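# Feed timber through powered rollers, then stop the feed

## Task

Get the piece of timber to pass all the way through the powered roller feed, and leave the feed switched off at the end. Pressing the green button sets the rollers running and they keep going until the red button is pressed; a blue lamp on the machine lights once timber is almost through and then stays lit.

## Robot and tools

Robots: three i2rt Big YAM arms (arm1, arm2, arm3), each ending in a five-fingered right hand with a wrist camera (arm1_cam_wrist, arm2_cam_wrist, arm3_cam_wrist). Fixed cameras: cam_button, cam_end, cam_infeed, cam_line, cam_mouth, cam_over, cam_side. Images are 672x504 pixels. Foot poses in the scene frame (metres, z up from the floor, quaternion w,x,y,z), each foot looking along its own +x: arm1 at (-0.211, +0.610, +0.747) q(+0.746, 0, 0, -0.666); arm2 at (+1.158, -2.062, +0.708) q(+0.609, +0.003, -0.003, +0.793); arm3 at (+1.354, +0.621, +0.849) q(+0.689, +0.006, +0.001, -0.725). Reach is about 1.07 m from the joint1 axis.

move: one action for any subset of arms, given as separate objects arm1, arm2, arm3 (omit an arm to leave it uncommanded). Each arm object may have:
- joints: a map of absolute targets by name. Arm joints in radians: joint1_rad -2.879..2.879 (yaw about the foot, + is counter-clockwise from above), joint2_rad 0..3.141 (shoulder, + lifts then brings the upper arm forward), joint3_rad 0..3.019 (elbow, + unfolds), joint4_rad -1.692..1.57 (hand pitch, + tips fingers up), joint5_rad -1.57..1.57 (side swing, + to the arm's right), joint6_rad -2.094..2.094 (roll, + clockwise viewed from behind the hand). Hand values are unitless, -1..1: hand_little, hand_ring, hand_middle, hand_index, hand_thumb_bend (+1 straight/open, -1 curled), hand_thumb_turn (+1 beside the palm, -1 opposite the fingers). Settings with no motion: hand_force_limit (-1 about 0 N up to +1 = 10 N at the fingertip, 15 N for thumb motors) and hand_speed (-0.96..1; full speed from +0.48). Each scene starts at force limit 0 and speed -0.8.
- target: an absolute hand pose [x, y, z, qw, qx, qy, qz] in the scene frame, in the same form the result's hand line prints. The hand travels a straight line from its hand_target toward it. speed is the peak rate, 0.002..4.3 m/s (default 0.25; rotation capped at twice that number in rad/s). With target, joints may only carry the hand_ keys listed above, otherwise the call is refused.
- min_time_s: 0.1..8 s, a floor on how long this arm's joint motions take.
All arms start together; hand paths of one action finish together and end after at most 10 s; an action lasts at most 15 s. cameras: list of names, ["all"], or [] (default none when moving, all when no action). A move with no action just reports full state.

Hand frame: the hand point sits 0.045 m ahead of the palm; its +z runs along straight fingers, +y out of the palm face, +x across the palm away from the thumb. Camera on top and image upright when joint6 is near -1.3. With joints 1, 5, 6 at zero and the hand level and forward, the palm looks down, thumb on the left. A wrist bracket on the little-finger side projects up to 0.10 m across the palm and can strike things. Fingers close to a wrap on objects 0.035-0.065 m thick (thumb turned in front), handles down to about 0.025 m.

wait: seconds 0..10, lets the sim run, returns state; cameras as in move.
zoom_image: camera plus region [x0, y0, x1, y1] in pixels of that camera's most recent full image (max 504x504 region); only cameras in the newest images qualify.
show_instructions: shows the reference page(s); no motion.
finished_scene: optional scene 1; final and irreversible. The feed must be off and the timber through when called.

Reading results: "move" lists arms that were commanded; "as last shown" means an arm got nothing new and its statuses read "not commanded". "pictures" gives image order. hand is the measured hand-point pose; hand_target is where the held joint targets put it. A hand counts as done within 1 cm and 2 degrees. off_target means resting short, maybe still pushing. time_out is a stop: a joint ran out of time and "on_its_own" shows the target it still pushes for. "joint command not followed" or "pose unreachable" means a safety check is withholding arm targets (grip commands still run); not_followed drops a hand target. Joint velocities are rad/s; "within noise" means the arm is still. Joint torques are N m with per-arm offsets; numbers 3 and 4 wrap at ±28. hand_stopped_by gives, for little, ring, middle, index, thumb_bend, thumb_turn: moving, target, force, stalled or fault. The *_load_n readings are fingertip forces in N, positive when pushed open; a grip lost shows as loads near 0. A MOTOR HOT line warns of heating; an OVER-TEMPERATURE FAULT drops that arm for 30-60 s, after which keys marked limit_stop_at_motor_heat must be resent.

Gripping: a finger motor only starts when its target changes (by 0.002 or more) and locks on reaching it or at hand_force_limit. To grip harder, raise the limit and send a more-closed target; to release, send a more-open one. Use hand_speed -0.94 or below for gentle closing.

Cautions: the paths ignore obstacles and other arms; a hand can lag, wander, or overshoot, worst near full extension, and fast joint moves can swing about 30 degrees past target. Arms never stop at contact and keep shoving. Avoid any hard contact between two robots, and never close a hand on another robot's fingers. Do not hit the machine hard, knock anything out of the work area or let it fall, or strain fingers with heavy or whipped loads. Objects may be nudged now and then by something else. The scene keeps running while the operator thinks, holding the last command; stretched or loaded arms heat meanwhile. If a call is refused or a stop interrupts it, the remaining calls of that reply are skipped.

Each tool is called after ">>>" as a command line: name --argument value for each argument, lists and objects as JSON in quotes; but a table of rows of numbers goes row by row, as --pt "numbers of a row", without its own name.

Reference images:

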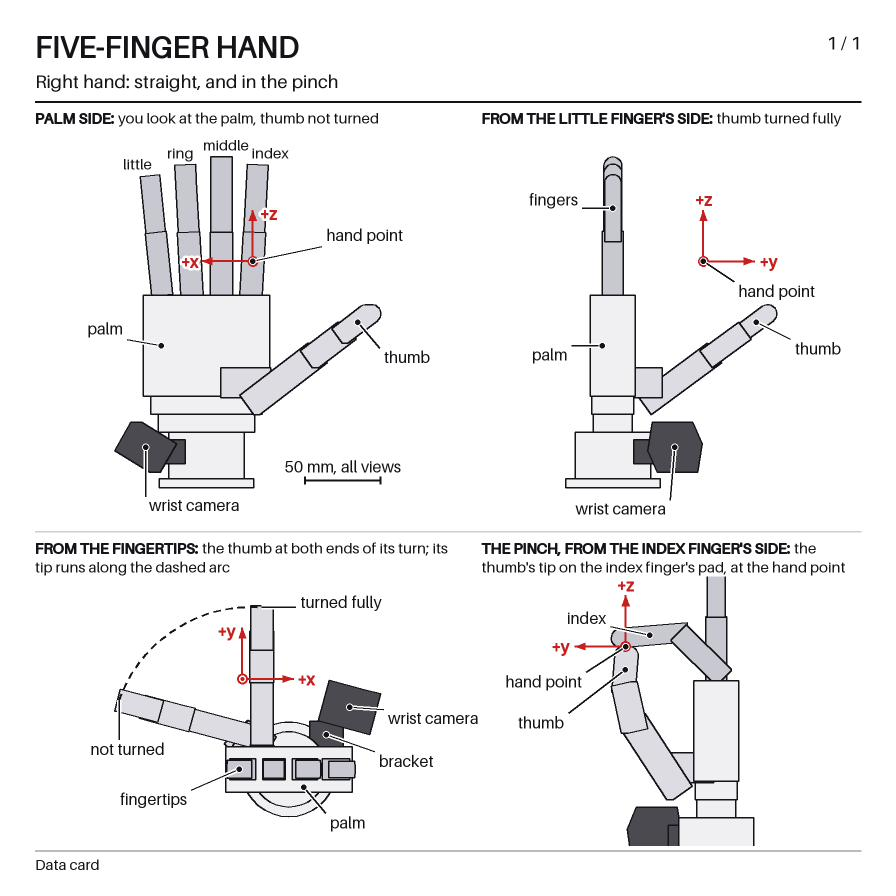

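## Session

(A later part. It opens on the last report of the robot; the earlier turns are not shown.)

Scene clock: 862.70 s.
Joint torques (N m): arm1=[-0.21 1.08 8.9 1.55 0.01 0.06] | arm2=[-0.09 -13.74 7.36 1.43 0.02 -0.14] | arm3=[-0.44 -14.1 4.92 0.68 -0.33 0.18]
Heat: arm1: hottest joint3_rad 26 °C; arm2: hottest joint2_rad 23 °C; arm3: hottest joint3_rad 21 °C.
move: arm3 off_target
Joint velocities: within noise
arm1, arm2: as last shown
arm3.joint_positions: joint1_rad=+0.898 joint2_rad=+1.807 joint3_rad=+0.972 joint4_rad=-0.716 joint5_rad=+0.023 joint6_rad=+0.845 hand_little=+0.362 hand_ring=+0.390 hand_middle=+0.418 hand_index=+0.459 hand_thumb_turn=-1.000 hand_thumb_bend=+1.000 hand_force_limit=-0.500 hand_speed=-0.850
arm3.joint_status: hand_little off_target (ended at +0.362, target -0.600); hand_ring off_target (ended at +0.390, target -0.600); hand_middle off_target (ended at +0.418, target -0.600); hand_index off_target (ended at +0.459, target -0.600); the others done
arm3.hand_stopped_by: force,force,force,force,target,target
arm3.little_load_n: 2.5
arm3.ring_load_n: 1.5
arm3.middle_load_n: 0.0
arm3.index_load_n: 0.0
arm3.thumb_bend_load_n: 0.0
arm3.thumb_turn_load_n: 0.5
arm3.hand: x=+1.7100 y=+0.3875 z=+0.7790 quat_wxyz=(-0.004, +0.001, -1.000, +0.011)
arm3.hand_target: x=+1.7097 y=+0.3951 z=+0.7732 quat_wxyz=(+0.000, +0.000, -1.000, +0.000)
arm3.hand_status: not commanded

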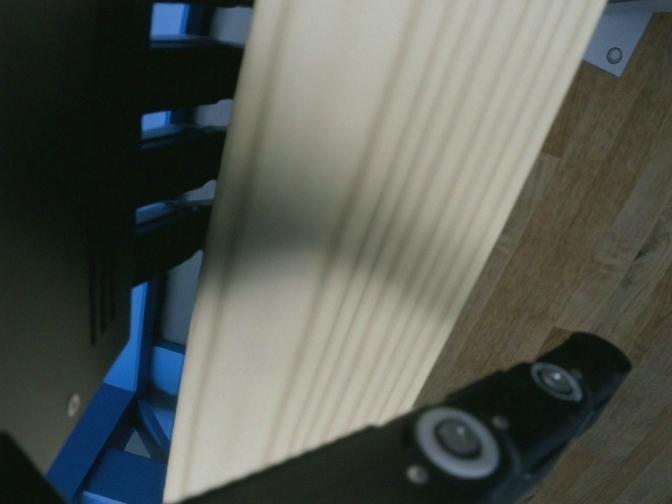

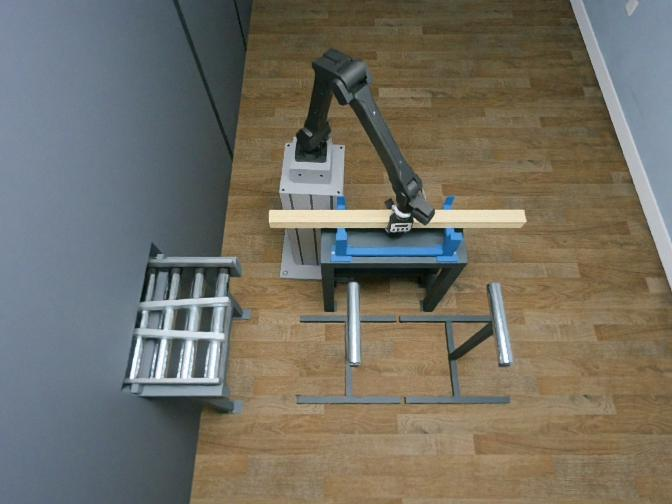

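>>> move --arm3 '{"joints": {"hand_little": 1, "hand_ring": 1, "hand_middle": 1, "hand_index": 1, "hand_speed": -0.5}}'

>>> move --arm3 '{"target": [1.71, 0.404, 0.762, 0, 0, 1, 0], "speed": 0.05}'

>>> move --arm3 '{"joints": {"hand_little": -0.6, "hand_ring": -0.6, "hand_middle": -0.6, "hand_index": -0.6, "hand_force_limit": -0.5, "hand_speed": -0.85}}' --cameras '["arm3_cam_wrist", "cam_infeed"]'

Scene clock: 875.57 s.
Joint torques (N m): arm1=[-0.21 1.03 8.9 1.54 0.01 0.06] | arm2=[-0.09 -13.74 7.38 1.43 0.02 -0.14] | arm3=[-0.38 -14.04 4.93 0.68 -0.05 0.18]
Heat: arm1: hottest joint3_rad 26 °C; arm2: hottest joint2_rad 23 °C; arm3: hottest joint3_rad 20 °C.
move: arm3 done
Joint velocities: within noise
arm1, arm2: as last shown
arm3.joint_positions: joint1_rad=+0.898 joint2_rad=+1.807 joint3_rad=+0.972 joint4_rad=-0.716 joint5_rad=+0.016 joint6_rad=+0.845 hand_little=+1.000 hand_ring=+1.000 hand_middle=+1.000 hand_index=+1.000 hand_thumb_turn=-1.000 hand_thumb_bend=+1.000 hand_force_limit=-0.500 hand_speed=-0.500
arm3.joint_status: all done
arm3.hand_stopped_by: target,target,target,target,target,target
arm3.little_load_n: 0.0
arm3.ring_load_n: 0.0
arm3.middle_load_n: 0.0
arm3.index_load_n: 0.0
arm3.thumb_bend_load_n: 0.0
arm3.thumb_turn_load_n: 0.0
arm3.hand: x=+1.7109 y=+0.3885 z=+0.7794 quat_wxyz=(-0.006, +0.001, -1.000, +0.008)
arm3.hand_target: x=+1.7097 y=+0.3951 z=+0.7732 quat_wxyz=(+0.000, +0.000, -1.000, +0.000)
arm3.hand_status: not commanded
pictures: none

Scene clock: 876.57 s.
Joint torques (N m): arm1=[-0.21 1.08 8.88 1.54 0.01 0.06] | arm2=[-0.09 -13.74 7.38 1.43 0.02 -0.13] | arm3=[-0.21 -13.1 4.66 1.22 -0.06 0.26]
Heat: arm1: hottest joint3_rad 26 °C; arm2: hottest joint2_rad 23 °C; arm3: hottest joint3_rad 20 °C.
move: arm3 off_target
Joint velocities: within noise
arm1, arm2: as last shown
arm1.index_load_n: -0.5
arm2.little_load_n: 0.5
arm3.joint_positions: joint1_rad=+0.911 joint2_rad=+1.811 joint3_rad=+0.952 joint4_rad=-0.692 joint5_rad=+0.016 joint6_rad=+0.854 hand_little=+1.000 hand_ring=+1.000 hand_middle=+1.000 hand_index=+1.000 hand_thumb_turn=-1.000 hand_thumb_bend=+1.000 hand_force_limit=-0.500 hand_speed=-0.500
arm3.joint_status: not commanded
arm3.hand_stopped_by: target,target,target,target,target,target
arm3.little_load_n: 0.0
arm3.ring_load_n: 0.0
arm3.middle_load_n: 0.0
arm3.index_load_n: 0.0
arm3.thumb_bend_load_n: 0.0
arm3.thumb_turn_load_n: 0.0
arm3.hand: x=+1.7100 y=+0.3968 z=+0.7727 quat_wxyz=(-0.006, +0.003, -1.000, +0.008)
arm3.hand_target: x=+1.7096 y=+0.4040 z=+0.7623 quat_wxyz=(+0.000, +0.000, -1.000, +0.000)
arm3.hand_status: off_target (0.013 m and 1.2 deg from the pose sent, 0.023 m and 1.2 deg at the start)
pictures: none

Scene clock: 880.63 s.
Joint torques (N m): arm1=[-0.21 1.08 8.87 1.55 0.01 0.05] | arm2=[-0.09 -13.74 7.36 1.43 0.02 -0.13] | arm3=[-0.26 -15.38 4.93 0.51 -0.2 0.15]
Heat: arm1: hottest joint3_rad 26 °C; arm2: hottest joint2_rad 23 °C; arm3: hottest joint3_rad 20 °C.
move: arm3 off_target
Joint velocities: within noise
arm1, arm2: as last shown
arm1.index_load_n: 0.0
arm1.thumb_bend_load_n: -0.5
arm2.little_load_n: 0.0
arm3.joint_positions: joint1_rad=+0.911 joint2_rad=+1.835 joint3_rad=+0.944 joint4_rad=-0.678 joint5_rad=+0.020 joint6_rad=+0.863 hand_little=-0.124 hand_ring=-0.124 hand_middle=-0.138 hand_index=-0.124 hand_thumb_turn=-1.000 hand_thumb_bend=+1.000 hand_force_limit=-0.500 hand_speed=-0.850
arm3.joint_status: hand_little off_target (ended at -0.124, target -0.600); hand_ring off_target (ended at -0.124, target -0.600); hand_middle off_target (ended at -0.138, target -0.600); hand_index off_target (ended at -0.124, target -0.600); the others done
arm3.hand_stopped_by: force,force,force,force,target,target
arm3.little_load_n: 1.0
arm3.ring_load_n: 1.5
arm3.middle_load_n: 0.5
arm3.index_load_n: 0.0
arm3.thumb_bend_load_n: 0.0
arm3.thumb_turn_load_n: -0.5
arm3.hand: x=+1.7062 y=+0.3997 z=+0.7611 quat_wxyz=(+0.001, -0.001, -1.000, +0.003)
arm3.hand_target: x=+1.7097 y=+0.4040 z=+0.7624 quat_wxyz=(+0.000, +0.000, -1.000, +0.000)
arm3.hand_status: not commanded

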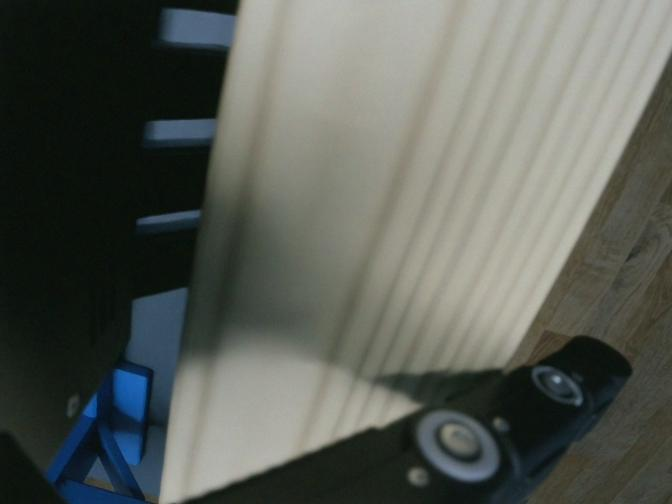

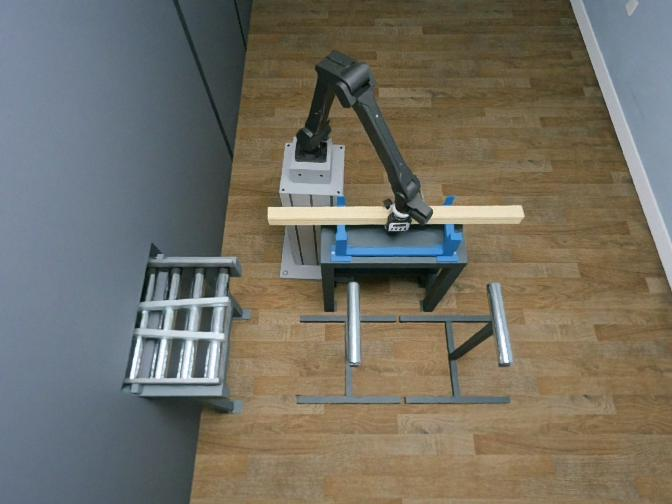

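>>> move --arm3 '{"joints": {"hand_thumb_bend": -0.6, "hand_force_limit": -0.4, "hand_speed": -0.85}}' --cameras '["arm3_cam_wrist", "cam_infeed"]'

Scene clock: 895.40 s.
Joint torques (N m): arm1=[-0.21 1.08 8.9 1.54 0.01 0.06] | arm2=[-0.09 -13.74 7.36 1.44 0.02 -0.13] | arm3=[-0.21 -15.33 4.92 0.5 -0.19 0.14]
Heat: arm1: hottest joint3_rad 26 °C; arm2: hottest joint2_rad 23 °C; arm3: hottest joint3_rad 20 °C.
move: arm3 off_target
Joint velocities: within noise
arm1, arm2: as last shown
arm1.thumb_bend_load_n: 0.0
arm3.joint_positions: joint1_rad=+0.911 joint2_rad=+1.835 joint3_rad=+0.944 joint4_rad=-0.678 joint5_rad=+0.019 joint6_rad=+0.863 hand_little=-0.124 hand_ring=-0.124 hand_middle=-0.138 hand_index=-0.124 hand_thumb_turn=-1.000 hand_thumb_bend=+0.946 hand_force_limit=-0.400 hand_speed=-0.850
arm3.joint_status: hand_thumb_bend off_target (ended at +0.946, target -0.600); the others done
arm3.hand_stopped_by: force,force,force,force,force,target
arm3.little_load_n: 1.5
arm3.ring_load_n: 2.0
arm3.middle_load_n: 2.0
arm3.index_load_n: 0.0
arm3.thumb_bend_load_n: 4.5
arm3.thumb_turn_load_n: 0.5
arm3.hand: x=+1.7063 y=+0.3998 z=+0.7611 quat_wxyz=(+0.001, -0.001, -1.000, +0.003)
arm3.hand_target: x=+1.7097 y=+0.4040 z=+0.7624 quat_wxyz=(+0.000, +0.000, -1.000, +0.000)
arm3.hand_status: not commanded

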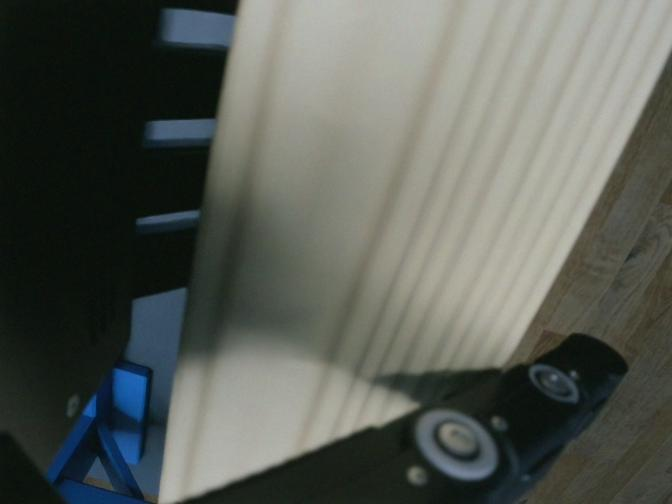

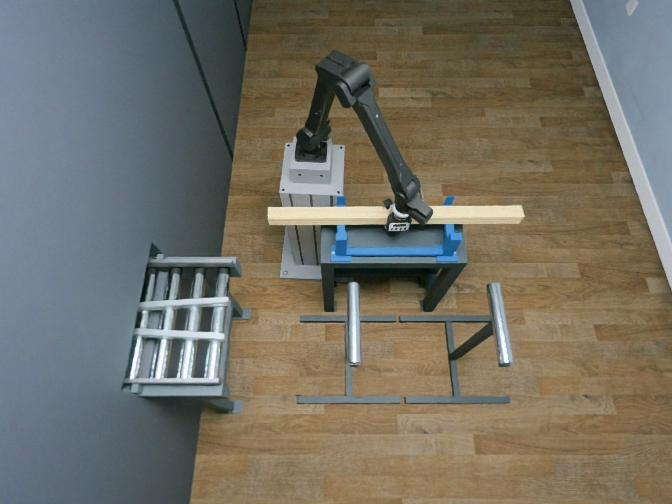

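>>> move --arm3 '{"joints": {"hand_thumb_bend": 1, "hand_little": 0.3, "hand_ring": 0.3, "hand_middle": 0.3, "hand_index": 0.3, "hand_speed": -0.5}}'

>>> move --arm3 '{"target": [1.71, 0.404, 0.767, 0, 0, 1, 0], "speed": 0.05}'

>>> move --arm3 '{"joints": {"hand_little": 0.08, "hand_ring": 0.08, "hand_middle": 0.08, "hand_index": 0.08, "hand_force_limit": -0.7, "hand_speed": -0.9}}'

>>> move --arm3 '{"joints": {"hand_thumb_bend": -0.5, "hand_force_limit": -0.6, "hand_speed": -0.85}}' --cameras '["arm3_cam_wrist", "cam_infeed"]'

Scene clock: 915.20 s.
Joint torques (N m): arm1=[-0.21 1.08 8.9 1.54 0.01 0.05] | arm2=[-0.09 -13.74 7.36 1.44 0.02 -0.13] | arm3=[-0.26 -15.33 4.89 0.51 -0.08 0.15]
Heat: arm1: hottest joint3_rad 27 °C; arm2: hottest joint2_rad 23 °C; arm3: hottest joint3_rad 20 °C.
move: arm3 done
Joint velocities: within noise
arm1.joint_positions: joint1_rad=-0.334 joint2_rad=+0.627 joint3_rad=+1.448 joint4_rad=-1.575 joint5_rad=+0.164 joint6_rad=-0.949 hand_little=+1.000 hand_ring=+1.000 hand_middle=+1.000 hand_index=+1.000 hand_thumb_turn=+1.000 hand_thumb_bend=+1.000 hand_force_limit=+0.000 hand_speed=-0.800
arm1.joint_status: not commanded
arm1.hand_stopped_by: target,target,target,target,target,target
arm1.little_load_n: 0.0
arm1.ring_load_n: 0.0
arm1.middle_load_n: 0.0
arm1.index_load_n: 0.0
arm1.thumb_bend_load_n: 0.0
arm1.thumb_turn_load_n: 0.0
arm1.hand: x=-0.3092 y=+0.4634 z=+1.2114 quat_wxyz=(+0.280, +0.295, -0.867, +0.289)
arm1.hand_target: x=-0.3091 y=+0.4636 z=+1.2197 quat_wxyz=(+0.286, +0.292, -0.863, +0.297)
arm1.hand_status: not commanded
arm2.joint_positions: joint1_rad=+0.122 joint2_rad=+1.423 joint3_rad=+1.397 joint4_rad=-1.583 joint5_rad=-0.003 joint6_rad=+0.121 hand_little=-1.000 hand_ring=-1.000 hand_middle=-1.000 hand_index=+1.000 hand_thumb_turn=+1.000 hand_thumb_bend=+1.000 hand_force_limit=+0.000 hand_speed=-0.800
arm2.joint_status: not commanded
arm2.hand_stopped_by: target,target,target,target,target,target
arm2.little_load_n: 0.0
arm2.ring_load_n: 0.0
arm2.middle_load_n: 0.0
arm2.index_load_n: 0.0
arm2.thumb_bend_load_n: 0.0
arm2.thumb_turn_load_n: 0.0
arm2.hand: x=+0.9928 y=-1.7550 z=+0.9508 quat_wxyz=(+0.014, +0.991, +0.130, +0.003)
arm2.hand_target: x=+0.9966 y=-1.7531 z=+0.9551 quat_wxyz=(+0.000, +0.991, +0.130, +0.000)
arm2.hand_status: not commanded
arm3.joint_positions: joint1_rad=+0.912 joint2_rad=+1.835 joint3_rad=+0.944 joint4_rad=-0.678 joint5_rad=+0.017 joint6_rad=+0.863 hand_little=+0.300 hand_ring=+0.300 hand_middle=+0.300 hand_index=+0.300 hand_thumb_turn=-1.000 hand_thumb_bend=+1.000 hand_force_limit=-0.400 hand_speed=-0.500
arm3.joint_status: all done
arm3.hand_stopped_by: target,target,target,target,target,target
arm3.little_load_n: 0.0
arm3.ring_load_n: 0.0
arm3.middle_load_n: 0.0
arm3.index_load_n: 0.0
arm3.thumb_bend_load_n: 0.0
arm3.thumb_turn_load_n: 0.0
arm3.hand: x=+1.7066 y=+0.4004 z=+0.7615 quat_wxyz=(+0.001, -0.001, -1.000, +0.002)
arm3.hand_target: x=+1.7097 y=+0.4041 z=+0.7624 quat_wxyz=(+0.000, +0.000, -1.000, +0.000)
arm3.hand_status: not commanded
pictures: none

Scene clock: 916.17 s.
Joint torques (N m): arm1=[-0.21 1.08 8.88 1.55 0.01 0.06] | arm2=[-0.09 -13.74 7.38 1.43 0.02 -0.13] | arm3=[-0.26 -15.97 5.11 0.36 -0.08 0.15]
Heat: arm1: hottest joint3_rad 27 °C; arm2: hottest joint2_rad 23 °C; arm3: hottest joint3_rad 20 °C.
move: arm3 done
Joint velocities: within noise
arm1, arm2: as last shown
arm2.thumb_bend_load_n: -0.5
arm3.joint_positions: joint1_rad=+0.912 joint2_rad=+1.832 joint3_rad=+0.944 joint4_rad=-0.687 joint5_rad=+0.016 joint6_rad=+0.863 hand_little=+0.300 hand_ring=+0.300 hand_middle=+0.300 hand_index=+0.300 hand_thumb_turn=-1.000 hand_thumb_bend=+1.000 hand_force_limit=-0.400 hand_speed=-0.500
arm3.joint_status: not commanded
arm3.hand_stopped_by: target,target,target,target,target,target
arm3.little_load_n: 0.0
arm3.ring_load_n: 0.0
arm3.middle_load_n: 0.0
arm3.index_load_n: 0.0
arm3.thumb_bend_load_n: 0.0
arm3.thumb_turn_load_n: 0.0
arm3.hand: x=+1.7053 y=+0.4016 z=+0.7625 quat_wxyz=(+0.003, -0.001, -1.000, +0.000)
arm3.hand_target: x=+1.7100 y=+0.4040 z=+0.7670 quat_wxyz=(+0.000, +0.000, -1.000, +0.000)
arm3.hand_status: done (0.007 m and 0.4 deg from the pose sent, 0.007 m and 0.3 deg at the start)
pictures: none

Scene clock: 917.43 s.
Joint torques (N m): arm1=[-0.26 1.08 8.9 1.54 0.01 0.06] | arm2=[-0.09 -13.74 7.36 1.43 0.02 -0.13] | arm3=[-0.26 -15.97 5.11 0.38 -0.08 0.15]
Heat: arm1: hottest joint3_rad 27 °C; arm2: hottest joint2_rad 23 °C; arm3: hottest joint3_rad 20 °C.
move: arm3 done
Joint velocities: within noise
arm1, arm2: as last shown
arm2.ring_load_n: 0.5
arm2.index_load_n: -0.5
arm2.thumb_bend_load_n: 0.0
arm3.joint_positions: joint1_rad=+0.912 joint2_rad=+1.832 joint3_rad=+0.944 joint4_rad=-0.687 joint5_rad=+0.016 joint6_rad=+0.863 hand_little=+0.080 hand_ring=+0.080 hand_middle=+0.080 hand_index=+0.080 hand_thumb_turn=-1.000 hand_thumb_bend=+1.000 hand_force_limit=-0.700 hand_speed=-0.900
arm3.joint_status: all done
arm3.hand_stopped_by: target,target,target,target,target,target
arm3.little_load_n: 0.0
arm3.ring_load_n: 0.0
arm3.middle_load_n: 0.0
arm3.index_load_n: 0.0
arm3.thumb_bend_load_n: 0.0
arm3.thumb_turn_load_n: 0.0
arm3.hand: x=+1.7052 y=+0.4017 z=+0.7625 quat_wxyz=(+0.003, -0.001, -1.000, +0.000)
arm3.hand_target: x=+1.7100 y=+0.4040 z=+0.7670 quat_wxyz=(+0.000, +0.000, -1.000, +0.000)
arm3.hand_status: not commanded
pictures: none

Scene clock: 923.67 s.
Joint torques (N m): arm1=[-0.15 1.08 8.9 1.55 0.01 0.05] | arm2=[-0.09 -13.74 7.38 1.43 0.02 -0.14] | arm3=[-0.38 -15.79 5.12 0.47 -0.02 0.16]
Heat: arm1: hottest joint3_rad 27 °C; arm2: hottest joint2_rad 23 °C; arm3: hottest joint3_rad 20 °C.
move: arm3 off_target
Joint velocities: within noise
arm1, arm2: as last shown
arm2.ring_load_n: 0.0
arm2.index_load_n: 0.0
arm3.joint_positions: joint1_rad=+0.912 joint2_rad=+1.831 joint3_rad=+0.944 joint4_rad=-0.690 joint5_rad=+0.014 joint6_rad=+0.863 hand_little=+0.080 hand_ring=+0.080 hand_middle=+0.080 hand_index=+0.080 hand_thumb_turn=-1.000 hand_thumb_bend=+0.780 hand_force_limit=-0.600 hand_speed=-0.850
arm3.joint_status: hand_thumb_bend off_target (ended at +0.780, target -0.500); the others done
arm3.hand_stopped_by: target,target,target,target,force,target
arm3.little_load_n: 0.0
arm3.ring_load_n: 0.5
arm3.middle_load_n: 0.0
arm3.index_load_n: 1.0
arm3.thumb_bend_load_n: 3.0
arm3.thumb_turn_load_n: 0.0
arm3.hand: x=+1.7054 y=+0.4025 z=+0.7631 quat_wxyz=(+0.003, -0.001, -1.000, -0.001)
arm3.hand_target: x=+1.7100 y=+0.4040 z=+0.7670 quat_wxyz=(+0.000, +0.000, -1.000, +0.000)
arm3.hand_status: not commanded

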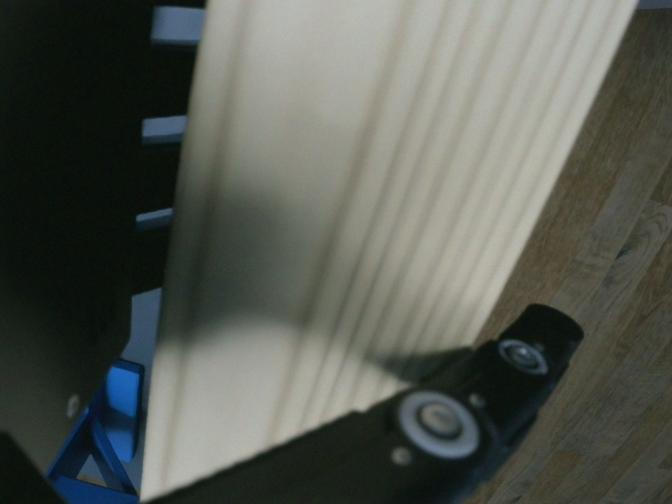

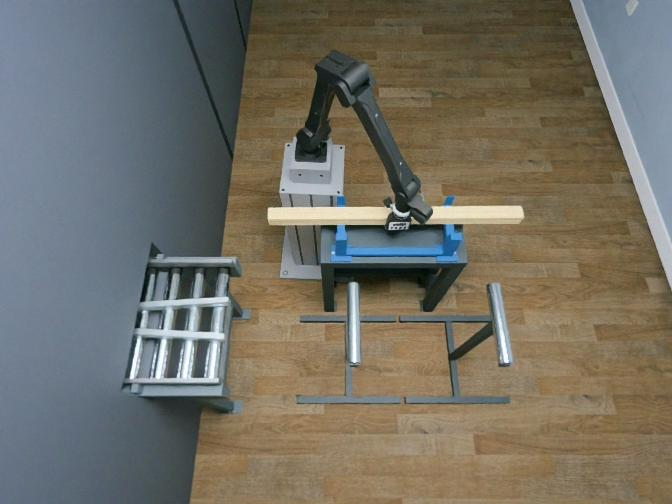

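>>> move --cameras '["cam_infeed","arm3_cam_wrist"]'

Scene clock: 954.70 s.
Joint torques (N m): arm1=[-0.21 1.14 8.9 1.54 0.01 0.06] | arm2=[-0.09 -13.74 7.38 1.44 0.02 -0.13] | arm3=[-0.32 -15.85 5.12 0.49 -0.02 0.16]
Heat: arm1: hottest joint3_rad 27 °C; arm2: hottest joint2_rad 23 °C; arm3: hottest joint3_rad 20 °C.
Joint velocities: within noise
arm1.joint_positions: joint1_rad=-0.334 joint2_rad=+0.627 joint3_rad=+1.448 joint4_rad=-1.575 joint5_rad=+0.164 joint6_rad=-0.949 hand_little=+1.000 hand_ring=+1.000 hand_middle=+1.000 hand_index=+1.000 hand_thumb_turn=+1.000 hand_thumb_bend=+1.000 hand_force_limit=+0.000 hand_speed=-0.800
arm1.joint_status: not commanded
arm1.hand_stopped_by: target,target,target,target,target,target
arm1.little_load_n: 0.0
arm1.ring_load_n: 0.0
arm1.middle_load_n: 0.0
arm1.index_load_n: 0.0
arm1.thumb_bend_load_n: 0.0
arm1.thumb_turn_load_n: 0.0
arm1.hand: x=-0.3092 y=+0.4634 z=+1.2114 quat_wxyz=(+0.280, +0.295, -0.867, +0.289) (m; scene frame)
arm1.hand_target: x=-0.3091 y=+0.4636 z=+1.2197 quat_wxyz=(+0.286, +0.292, -0.863, +0.297) (m; scene frame)
arm1.hand_status: not commanded
arm2.joint_positions: joint1_rad=+0.122 joint2_rad=+1.423 joint3_rad=+1.397 joint4_rad=-1.583 joint5_rad=-0.003 joint6_rad=+0.121 hand_little=-1.000 hand_ring=-1.000 hand_middle=-1.000 hand_index=+1.000 hand_thumb_turn=+1.000 hand_thumb_bend=+1.000 hand_force_limit=+0.000 hand_speed=-0.800
arm2.joint_status: not commanded
arm2.hand_stopped_by: target,target,target,target,target,target
arm2.little_load_n: 0.0
arm2.ring_load_n: 0.0
arm2.middle_load_n: 0.0
arm2.index_load_n: 0.0
arm2.thumb_bend_load_n: 0.0
arm2.thumb_turn_load_n: 0.0
arm2.hand: x=+0.9928 y=-1.7550 z=+0.9508 quat_wxyz=(+0.014, +0.991, +0.130, +0.003) (m; scene frame)
arm2.hand_target: x=+0.9966 y=-1.7531 z=+0.9551 quat_wxyz=(+0.000, +0.991, +0.130, +0.000) (m; scene frame)
arm2.hand_status: not commanded
arm3.joint_positions: joint1_rad=+0.912 joint2_rad=+1.831 joint3_rad=+0.944 joint4_rad=-0.690 joint5_rad=+0.014 joint6_rad=+0.863 hand_little=+0.080 hand_ring=+0.080 hand_middle=+0.080 hand_index=+0.080 hand_thumb_turn=-1.000 hand_thumb_bend=+0.780 hand_force_limit=-0.600 hand_speed=-0.850
arm3.joint_status: hand_thumb_bend off_target (ended at +0.780, target -0.500); the others done
arm3.hand_stopped_by: target,target,target,target,force,target
arm3.little_load_n: 0.5
arm3.ring_load_n: 0.0
arm3.middle_load_n: 0.0
arm3.index_load_n: 1.0
arm3.thumb_bend_load_n: 3.0
arm3.thumb_turn_load_n: 0.0
arm3.hand: x=+1.7054 y=+0.4025 z=+0.7631 quat_wxyz=(+0.003, -0.001, -1.000, -0.001) (m; scene frame)
arm3.hand_target: x=+1.7100 y=+0.4040 z=+0.7670 quat_wxyz=(+0.000, +0.000, -1.000, +0.000) (m; scene frame)
arm3.hand_status: not commanded
pictures: arm3_cam_wrist, cam_infeed

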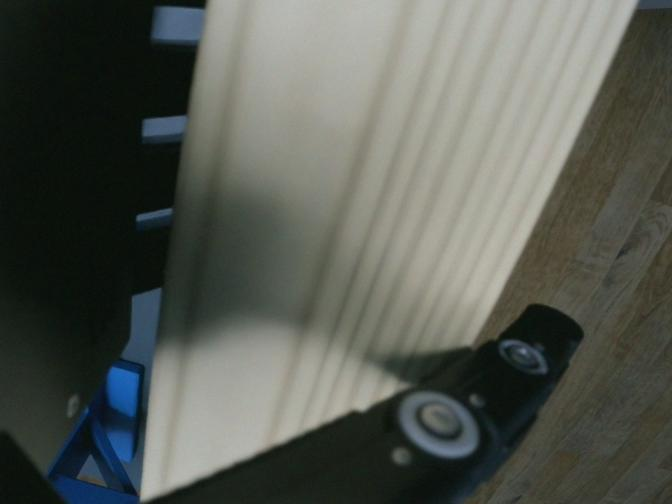

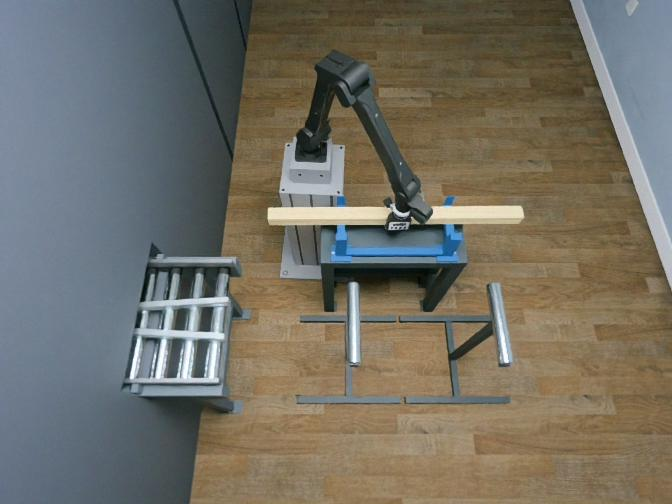

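>>> move --arm3 '{"joints":{"hand_little":-0.3,"hand_ring":-0.3,"hand_middle":-0.3,"hand_index":-0.3,"hand_force_limit":-0.2,"hand_speed":-0.85}}'

>>> move --arm3 '{"joints":{"hand_thumb_bend":-0.6,"hand_force_limit":-0.2}}' --cameras '["arm3_cam_wrist"]'

Scene clock: 967.53 s.
Joint torques (N m): arm1=[-0.26 1.03 8.9 1.55 0.01 0.06] | arm2=[-0.09 -13.74 7.38 1.43 0.02 -0.13] | arm3=[-0.38 -15.79 5.24 0.47 -0.01 0.15]
Heat: arm1: hottest joint3_rad 27 °C; arm2: hottest joint2_rad 23 °C; arm3: hottest joint3_rad 20 °C.
move: arm3 off_target
Joint velocities: within noise
arm1, arm2: as last shown
arm3.joint_positions: joint1_rad=+0.912 joint2_rad=+1.831 joint3_rad=+0.942 joint4_rad=-0.690 joint5_rad=+0.014 joint6_rad=+0.863 hand_little=-0.057 hand_ring=-0.029 hand_middle=-0.070 hand_index=-0.056 hand_thumb_turn=-1.000 hand_thumb_bend=+0.784 hand_force_limit=-0.200 hand_speed=-0.850
arm3.joint_status: hand_little off_target (ended at -0.057, target -0.300); hand_ring off_target (ended at -0.029, target -0.300); hand_middle off_target (ended at -0.070, target -0.300); hand_index off_target (ended at -0.056, target -0.300); the others done
arm3.hand_stopped_by: force,force,force,force,force,target
arm3.little_load_n: 3.5
arm3.ring_load_n: 0.5
arm3.middle_load_n: 5.5
arm3.index_load_n: 3.5
arm3.thumb_bend_load_n: 21.5
arm3.thumb_turn_load_n: 0.5
arm3.hand: x=+1.7042 y=+0.4034 z=+0.7625 quat_wxyz=(+0.004, -0.001, -1.000, -0.002)
arm3.hand_target: x=+1.7098 y=+0.4041 z=+0.7669 quat_wxyz=(+0.000, +0.000, -1.000, +0.000)
arm3.hand_status: not commanded
pictures: none

Scene clock: 968.17 s.
Joint torques (N m): arm1=[-0.21 1.08 8.9 1.54 0.01 0.06] | arm2=[-0.09 -13.74 7.38 1.44 0.02 -0.14] | arm3=[-0.26 -15.74 5.26 0.49 -0.02 0.15]
Heat: arm1: hottest joint3_rad 27 °C; arm2: hottest joint2_rad 23 °C; arm3: hottest joint3_rad 20 °C.
move: arm3 off_target
Joint velocities: within noise
arm1, arm2: as last shown
arm2.ring_load_n: 0.5
arm3.joint_positions: joint1_rad=+0.912 joint2_rad=+1.831 joint3_rad=+0.942 joint4_rad=-0.690 joint5_rad=+0.014 joint6_rad=+0.863 hand_little=-0.057 hand_ring=-0.029 hand_middle=-0.070 hand_index=-0.056 hand_thumb_turn=-1.000 hand_thumb_bend=+0.784 hand_force_limit=-0.200 hand_speed=-0.850
arm3.joint_status: hand_thumb_bend off_target (ended at +0.784, target -0.600); the others done
arm3.hand_stopped_by: force,force,force,force,force,target
arm3.little_load_n: 3.5
arm3.ring_load_n: 0.5
arm3.middle_load_n: 5.5
arm3.index_load_n: 3.5
arm3.thumb_bend_load_n: 21.5
arm3.thumb_turn_load_n: 0.5
arm3.hand: x=+1.7042 y=+0.4034 z=+0.7625 quat_wxyz=(+0.004, -0.001, -1.000, -0.002)
arm3.hand_target: x=+1.7098 y=+0.4041 z=+0.7669 quat_wxyz=(+0.000, +0.000, -1.000, +0.000)
arm3.hand_status: not commanded

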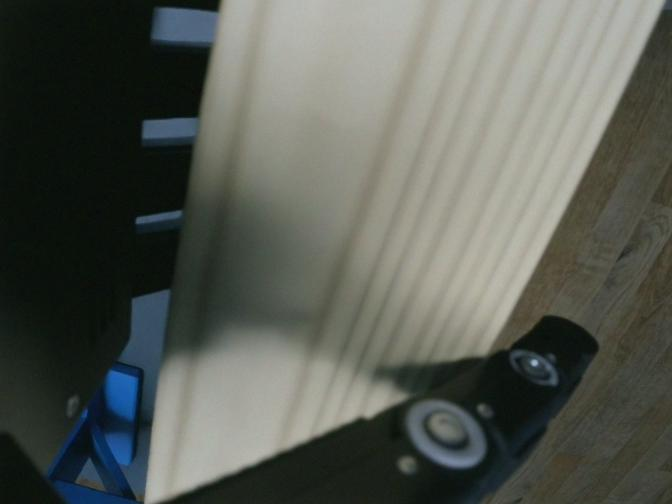

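>>> move --arm3 '{"target":[1.7098,0.4041,0.81,0,0,1,0],"speed":0.05}' --cameras '["cam_infeed","arm3_cam_wrist"]'

Scene clock: 977.83 s.
Joint torques (N m): arm1=[-0.21 1.08 8.91 1.55 0.01 0.06] | arm2=[-0.09 -13.74 7.38 1.44 0.02 -0.13] | arm3=[-0.21 -19.25 6.94 -0.32 -0.1 0.11]
Heat: arm1: hottest joint3_rad 27 °C; arm2: hottest joint2_rad 23 °C; arm3: hottest joint3_rad 20 °C.
move: arm3 off_target
Joint velocities: within noise
arm1, arm2: as last shown
arm2.ring_load_n: 0.0
arm3.joint_positions: joint1_rad=+0.913 joint2_rad=+1.786 joint3_rad=+0.942 joint4_rad=-0.786 joint5_rad=+0.017 joint6_rad=+0.868 hand_little=-0.057 hand_ring=-0.029 hand_middle=-0.070 hand_index=-0.056 hand_thumb_turn=-1.000 hand_thumb_bend=+0.784 hand_force_limit=-0.200 hand_speed=-0.850
arm3.joint_status: not commanded
arm3.hand_stopped_by: force,force,force,force,force,target
arm3.little_load_n: 2.5
arm3.ring_load_n: 0.5
arm3.middle_load_n: 5.5
arm3.index_load_n: 4.0
arm3.thumb_bend_load_n: 20.5
arm3.thumb_turn_load_n: 1.5
arm3.hand: x=+1.6917 y=+0.4135 z=+0.7819 quat_wxyz=(+0.024, -0.003, -1.000, -0.017)
arm3.hand_target: x=+1.7092 y=+0.4048 z=+0.8093 quat_wxyz=(+0.000, +0.000, -1.000, +0.000)
arm3.hand_status: off_target (0.035 m and 3.4 deg from the pose sent, 0.048 m and 0.5 deg at the start)
pictures: arm3_cam_wrist, cam_infeed

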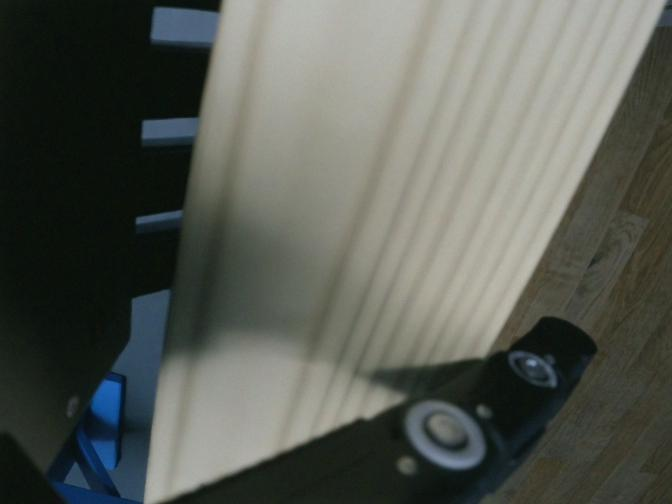

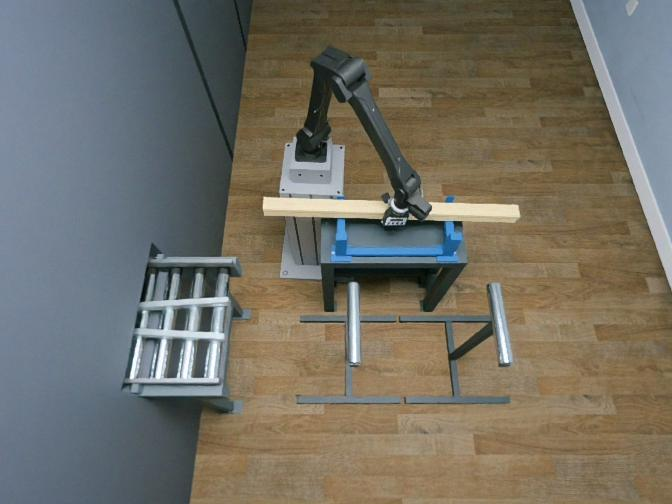

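>>> move --arm3 '{"target":[1.715,0.402,0.85,0,0,1,0],"speed":0.05}' --cameras '["cam_infeed","arm3_cam_wrist"]'

Scene clock: 987.27 s.
Joint torques (N m): arm1=[-0.15 1.08 8.9 1.54 0.01 0.05] | arm2=[-0.09 -13.74 7.38 1.43 0.02 -0.13] | arm3=[-0.03 -18.61 9.43 -0.42 -0.14 0.16]
Heat: arm1: hottest joint3_rad 27 °C; arm2: hottest joint2_rad 23 °C; arm3: hottest joint3_rad 21 °C.
move: arm3 off_target
Joint velocities: within noise
arm1, arm2: as last shown
arm3.joint_positions: joint1_rad=+0.917 joint2_rad=+1.719 joint3_rad=+0.960 joint4_rad=-0.897 joint5_rad=+0.017 joint6_rad=+0.868 hand_little=-0.057 hand_ring=-0.029 hand_middle=-0.070 hand_index=-0.056 hand_thumb_turn=-1.000 hand_thumb_bend=+0.784 hand_force_limit=-0.200 hand_speed=-0.850
arm3.joint_status: not commanded
arm3.hand_stopped_by: force,force,force,force,force,target
arm3.little_load_n: 2.5
arm3.ring_load_n: 0.5
arm3.middle_load_n: 5.5
arm3.index_load_n: 4.5
arm3.thumb_bend_load_n: 20.5
arm3.thumb_turn_load_n: 1.5
arm3.hand: x=+1.6866 y=+0.4193 z=+0.8146 quat_wxyz=(+0.034, -0.001, -0.999, -0.026)
arm3.hand_target: x=+1.7135 y=+0.4033 z=+0.8499 quat_wxyz=(+0.000, +0.000, -1.000, +0.000)
arm3.hand_status: off_target (0.049 m and 4.8 deg from the pose sent, 0.073 m and 3.4 deg at the start)
pictures: arm3_cam_wrist, cam_infeed

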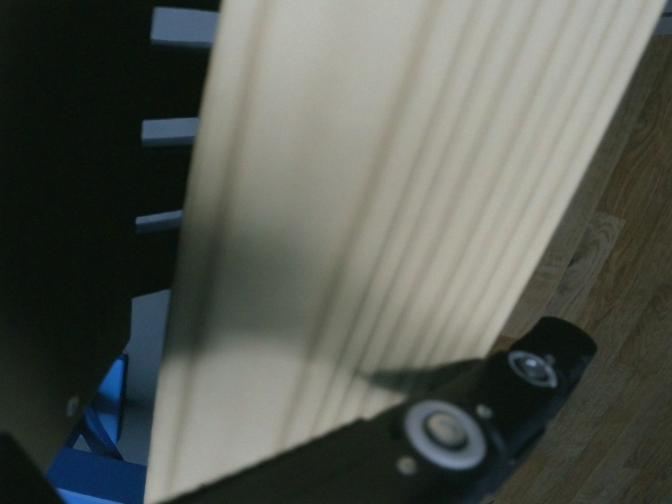

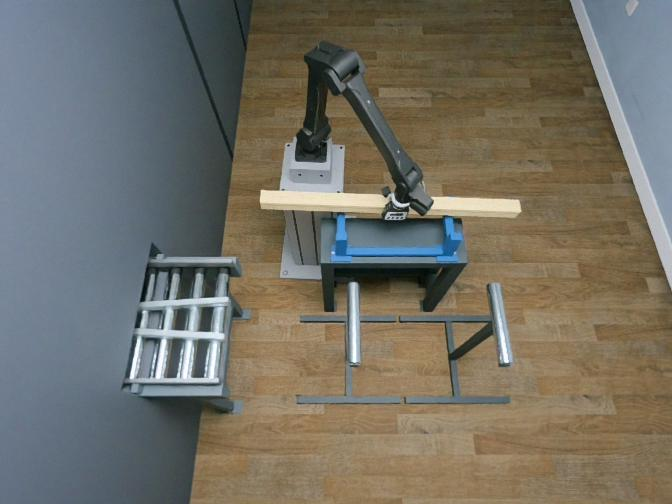

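>>> move --arm3 '{"target":[1.727,0.388,0.90,0.034,0,0.999,-0.026],"speed":0.05}' --cameras '["cam_infeed"]'

Scene clock: 1008.53 s.
Joint torques (N m): arm1=[-0.21 1.08 8.9 1.54 0.01 0.06] | arm2=[-0.09 -13.74 7.36 1.43 0.02 -0.13] | arm3=[-0.73 -18.37 10.86 -0.32 -0.28 0.07]
Heat: arm1: hottest joint3_rad 27 °C; arm2: hottest joint2_rad 23 °C; arm3: hottest joint3_rad 22 °C.
move: arm3 off_target
Joint velocities: within noise
arm1, arm2: as last shown
arm3.joint_positions: joint1_rad=+0.917 joint2_rad=+1.631 joint3_rad=+0.994 joint4_rad=-0.949 joint5_rad=+0.017 joint6_rad=+0.868 hand_little=-0.057 hand_ring=-0.029 hand_middle=-0.070 hand_index=-0.056 hand_thumb_turn=-1.000 hand_thumb_bend=+0.784 hand_force_limit=-0.200 hand_speed=-0.850
arm3.joint_status: not commanded
arm3.hand_stopped_by: force,force,force,force,force,target
arm3.little_load_n: 3.0
arm3.ring_load_n: 0.0
arm3.middle_load_n: 5.5
arm3.index_load_n: 4.0
arm3.thumb_bend_load_n: 20.5
arm3.thumb_turn_load_n: 1.5
arm3.hand: x=+1.6983 y=+0.4086 z=+0.8575 quat_wxyz=(+0.007, -0.001, -1.000, -0.003)
arm3.hand_target: x=+1.7250 y=+0.3897 z=+0.9001 quat_wxyz=(-0.034, +0.000, -0.999, +0.026)
arm3.hand_status: off_target (0.055 m and 5.8 deg from the pose sent, 0.099 m and 9.7 deg at the start)

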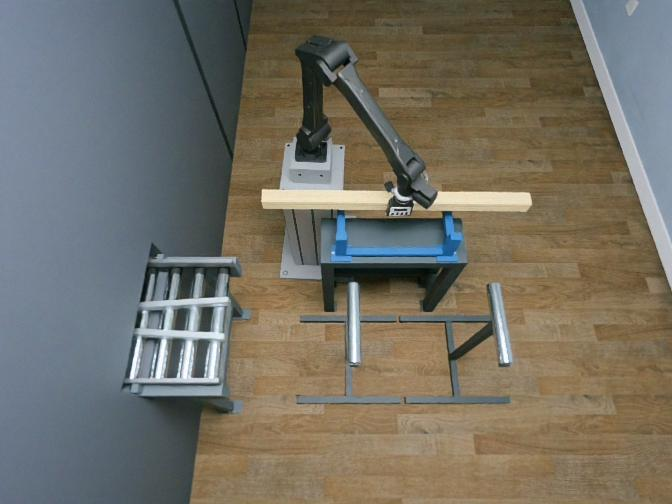

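>>> move --arm3 '{"target":[1.729,0.386,0.985,0.030,0,0.999,-0.024],"speed":0.08}' --cameras '["cam_infeed","cam_side"]'

Scene clock: 1015.67 s.
Joint torques (N m): arm1=[-0.21 1.08 8.9 1.55 0.01 0.06] | arm2=[-0.09 -13.8 7.36 1.43 0.02 -0.14] | arm3=[-0.62 -18.14 12.36 -0.18 -0.2 0.1]
Heat: arm1: hottest joint3_rad 27 °C; arm2: hottest joint2_rad 23 °C; arm3: hottest joint3_rad 23 °C.
move: arm3 off_target
Joint velocities: within noise
arm1, arm2: as last shown
arm2.thumb_bend_load_n: -0.5
arm3.joint_positions: joint1_rad=+0.917 joint2_rad=+1.552 joint3_rad=+1.136 joint4_rad=-1.186 joint5_rad=+0.017 joint6_rad=+0.868 hand_little=-0.057 hand_ring=-0.029 hand_middle=-0.070 hand_index=-0.056 hand_thumb_turn=-1.000 hand_thumb_bend=+0.784 hand_force_limit=-0.200 hand_speed=-0.850
arm3.joint_status: not commanded
arm3.hand_stopped_by: force,force,force,force,force,target
arm3.little_load_n: 2.5
arm3.ring_load_n: 0.0
arm3.middle_load_n: 5.5
arm3.index_load_n: 4.5
arm3.thumb_bend_load_n: 20.5
arm3.thumb_turn_load_n: 1.5
arm3.hand: x=+1.7040 y=+0.4025 z=+0.9368 quat_wxyz=(+0.013, -0.001, -1.000, -0.008)
arm3.hand_target: x=+1.7265 y=+0.3881 z=+0.9847 quat_wxyz=(-0.030, +0.000, -0.999, +0.024)
arm3.hand_status: off_target (0.057 m and 6.2 deg from the pose sent, 0.133 m and 5.3 deg at the start)

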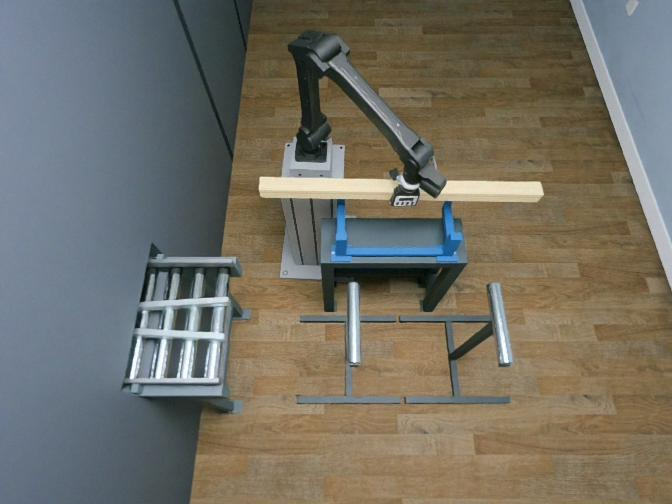

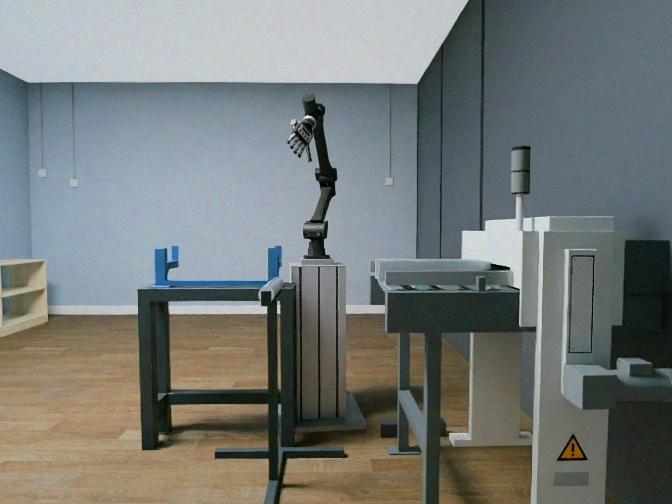

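>>> move --arm3 '{"target":[1.715,0.20,0.99,0.030,0,0.999,-0.020],"speed":0.12}' --cameras '["cam_infeed"]'

Scene clock: 1064.63 s.
Joint torques (N m): arm1=[-0.21 1.08 8.9 1.54 0.01 0.06] | arm2=[-0.09 -13.74 7.38 1.43 0.02 -0.13] | arm3=[-1.32 -21.77 12.97 -0.27 -0.32 -0.11]
Heat: arm1: hottest joint3_rad 27 °C; arm2: hottest joint2_rad 23 °C; arm3: hottest joint3_rad 29 °C.
move: arm3 off_target
Joint velocities: within noise
arm1, arm2: as last shown
arm2.thumb_bend_load_n: 0.0
arm3.joint_positions: joint1_rad=+0.656 joint2_rad=+1.860 joint3_rad=+1.571 joint4_rad=-1.300 joint5_rad=-0.004 joint6_rad=+0.617 hand_little=-0.057 hand_ring=-0.029 hand_middle=-0.070 hand_index=-0.056 hand_thumb_turn=-1.000 hand_thumb_bend=+0.784 hand_force_limit=-0.200 hand_speed=-0.850
arm3.joint_status: not commanded
arm3.hand_stopped_by: force,force,force,force,force,target
arm3.little_load_n: 3.0
arm3.ring_load_n: 0.0
arm3.middle_load_n: 5.5
arm3.index_load_n: 4.0
arm3.thumb_bend_load_n: 20.5
arm3.thumb_turn_load_n: 1.5
arm3.hand: x=+1.7011 y=+0.2224 z=+0.9452 quat_wxyz=(+0.000, -0.006, -1.000, -0.013)
arm3.hand_target: x=+1.7131 y=+0.2026 z=+0.9899 quat_wxyz=(-0.030, +0.000, -0.999, +0.021)
arm3.hand_status: off_target (0.052 m and 5.2 deg from the pose sent, 0.210 m and 5.9 deg at the start)

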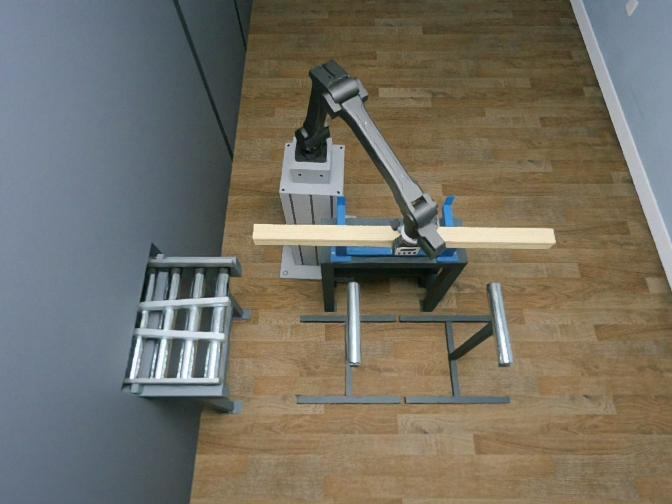

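>>> move --arm3 '{"target":[1.65,0.04,0.985,0.028,0.004,0.999,-0.017],"speed":0.12}'

>>> move --arm3 '{"target":[1.49,0.01,0.94,0.026,0.004,0.999,-0.014],"speed":0.12}' --cameras '["cam_infeed","cam_mouth","cam_line"]'

Scene clock: 1076.57 s.
Joint torques (N m): arm1=[-0.21 1.08 8.88 1.55 0.01 0.06] | arm2=[-0.09 -13.74 7.38 1.43 0.02 -0.13] | arm3=[-0.91 -27.34 13.42 -0.44 -0.23 -0.1]
Heat: arm1: hottest joint3_rad 27 °C; arm2: hottest joint2_rad 23 °C; arm3: hottest joint3_rad 31 °C.
move: arm3 off_target
Joint velocities: within noise
arm1.joint_positions: joint1_rad=-0.334 joint2_rad=+0.627 joint3_rad=+1.448 joint4_rad=-1.575 joint5_rad=+0.164 joint6_rad=-0.949 hand_little=+1.000 hand_ring=+1.000 hand_middle=+1.000 hand_index=+1.000 hand_thumb_turn=+1.000 hand_thumb_bend=+1.000 hand_force_limit=+0.000 hand_speed=-0.800
arm1.joint_status: not commanded
arm1.hand_stopped_by: target,target,target,target,target,target
arm1.little_load_n: 0.0
arm1.ring_load_n: -0.5
arm1.middle_load_n: 0.0
arm1.index_load_n: 0.0
arm1.thumb_bend_load_n: 0.0
arm1.thumb_turn_load_n: 0.0
arm1.hand: x=-0.3092 y=+0.4634 z=+1.2114 quat_wxyz=(+0.280, +0.295, -0.867, +0.289)
arm1.hand_target: x=-0.3091 y=+0.4636 z=+1.2197 quat_wxyz=(+0.286, +0.292, -0.863, +0.297)
arm1.hand_status: not commanded
arm2.joint_positions: joint1_rad=+0.122 joint2_rad=+1.423 joint3_rad=+1.397 joint4_rad=-1.583 joint5_rad=-0.003 joint6_rad=+0.121 hand_little=-1.000 hand_ring=-1.000 hand_middle=-1.000 hand_index=+1.000 hand_thumb_turn=+1.000 hand_thumb_bend=+1.000 hand_force_limit=+0.000 hand_speed=-0.800
arm2.joint_status: not commanded
arm2.hand_stopped_by: target,target,target,target,target,target
arm2.little_load_n: 0.0
arm2.ring_load_n: 0.0
arm2.middle_load_n: 0.0
arm2.index_load_n: 0.0
arm2.thumb_bend_load_n: -0.5
arm2.thumb_turn_load_n: 0.0
arm2.hand: x=+0.9928 y=-1.7550 z=+0.9508 quat_wxyz=(+0.014, +0.991, +0.130, +0.003)
arm2.hand_target: x=+0.9966 y=-1.7531 z=+0.9551 quat_wxyz=(+0.000, +0.991, +0.130, +0.000)
arm2.hand_status: not commanded
arm3.joint_positions: joint1_rad=+0.439 joint2_rad=+2.203 joint3_rad=+2.090 joint4_rad=-1.492 joint5_rad=-0.020 joint6_rad=+0.411 hand_little=-0.057 hand_ring=-0.029 hand_middle=-0.070 hand_index=-0.056 hand_thumb_turn=-1.000 hand_thumb_bend=+0.784 hand_force_limit=-0.200 hand_speed=-0.850
arm3.joint_status: not commanded
arm3.hand_stopped_by: force,force,force,force,force,target
arm3.little_load_n: 3.0
arm3.ring_load_n: 0.5
arm3.middle_load_n: 5.5
arm3.index_load_n: 4.5
arm3.thumb_bend_load_n: 20.0
arm3.thumb_turn_load_n: 1.5
arm3.hand: x=+1.6418 y=+0.0598 z=+0.9328 quat_wxyz=(-0.006, -0.012, -1.000, -0.025)
arm3.hand_target: x=+1.6486 y=+0.0434 z=+0.9847 quat_wxyz=(-0.028, -0.004, -0.999, +0.018)
arm3.hand_status: off_target (0.056 m and 5.5 deg from the pose sent, 0.193 m and 4.7 deg at the start)
pictures: none

Scene clock: 1078.90 s.
Joint torques (N m): arm1=[-0.15 1.08 8.88 1.54 0.01 0.06] | arm2=[-0.03 -13.74 7.36 1.43 0.02 -0.14] | arm3=[-1.14 -28.69 9.57 0.31 -0.1 -0.09]
Heat: arm1: hottest joint3_rad 27 °C; arm2: hottest joint2_rad 23 °C; arm3: hottest joint3_rad 31 °C.
move: arm3 off_target
Joint velocities: within noise
arm1, arm2: as last shown
arm1.ring_load_n: 0.0
arm2.thumb_bend_load_n: 0.0
arm3.joint_positions: joint1_rad=+0.196 joint2_rad=+2.203 joint3_rad=+1.996 joint4_rad=-1.399 joint5_rad=-0.033 joint6_rad=+0.169 hand_little=-0.057 hand_ring=-0.029 hand_middle=-0.070 hand_index=-0.056 hand_thumb_turn=-1.000 hand_thumb_bend=+0.784 hand_force_limit=-0.200 hand_speed=-0.850
arm3.joint_status: not commanded
arm3.hand_stopped_by: force,force,force,force,force,target
arm3.little_load_n: 3.0
arm3.ring_load_n: 0.0
arm3.middle_load_n: 5.5
arm3.index_load_n: 4.0
arm3.thumb_bend_load_n: 20.5
arm3.thumb_turn_load_n: 1.5
arm3.hand: x=+1.4875 y=+0.0225 z=+0.8968 quat_wxyz=(-0.018, -0.012, -0.999, -0.024)
arm3.hand_target: x=+1.4898 y=+0.0115 z=+0.9394 quat_wxyz=(-0.026, -0.004, -1.000, +0.014)
arm3.hand_status: off_target (0.045 m and 4.6 deg from the pose sent, 0.160 m and 5.0 deg at the start)
pictures: cam_infeed, cam_line, cam_mouth

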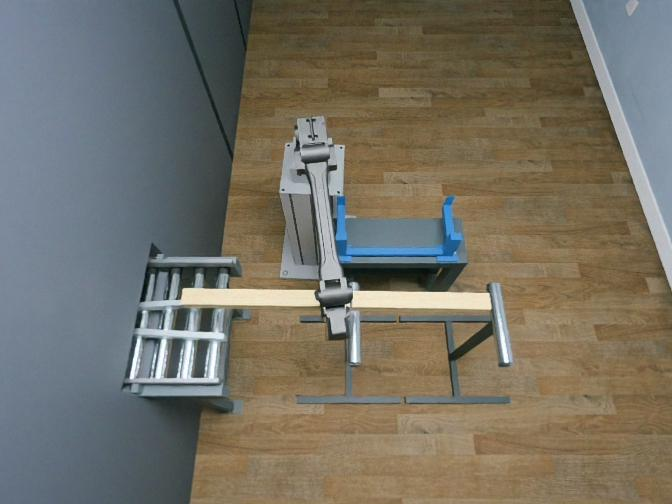

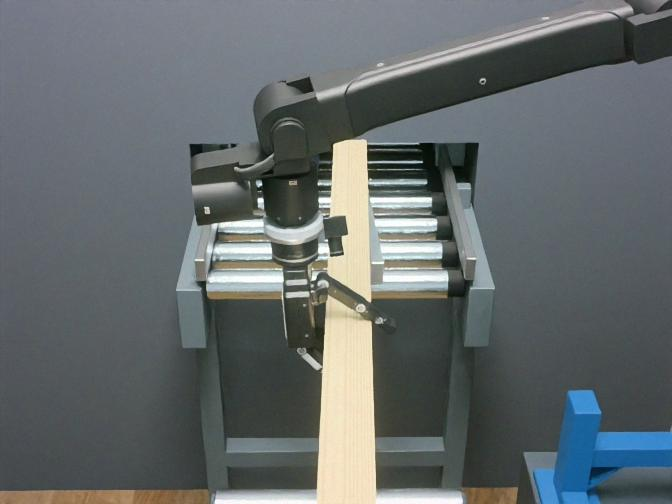

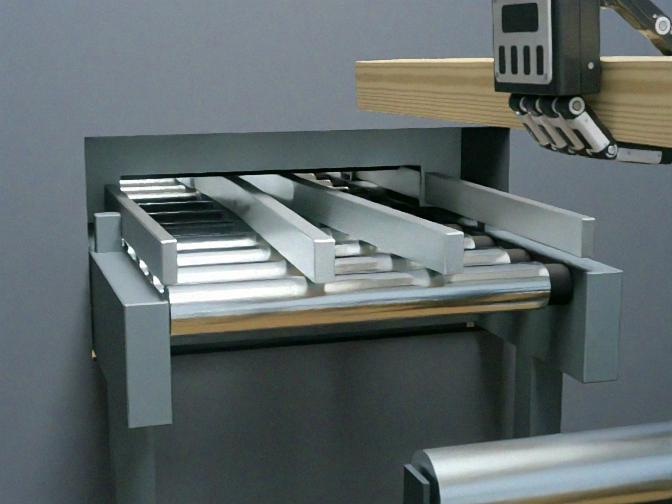

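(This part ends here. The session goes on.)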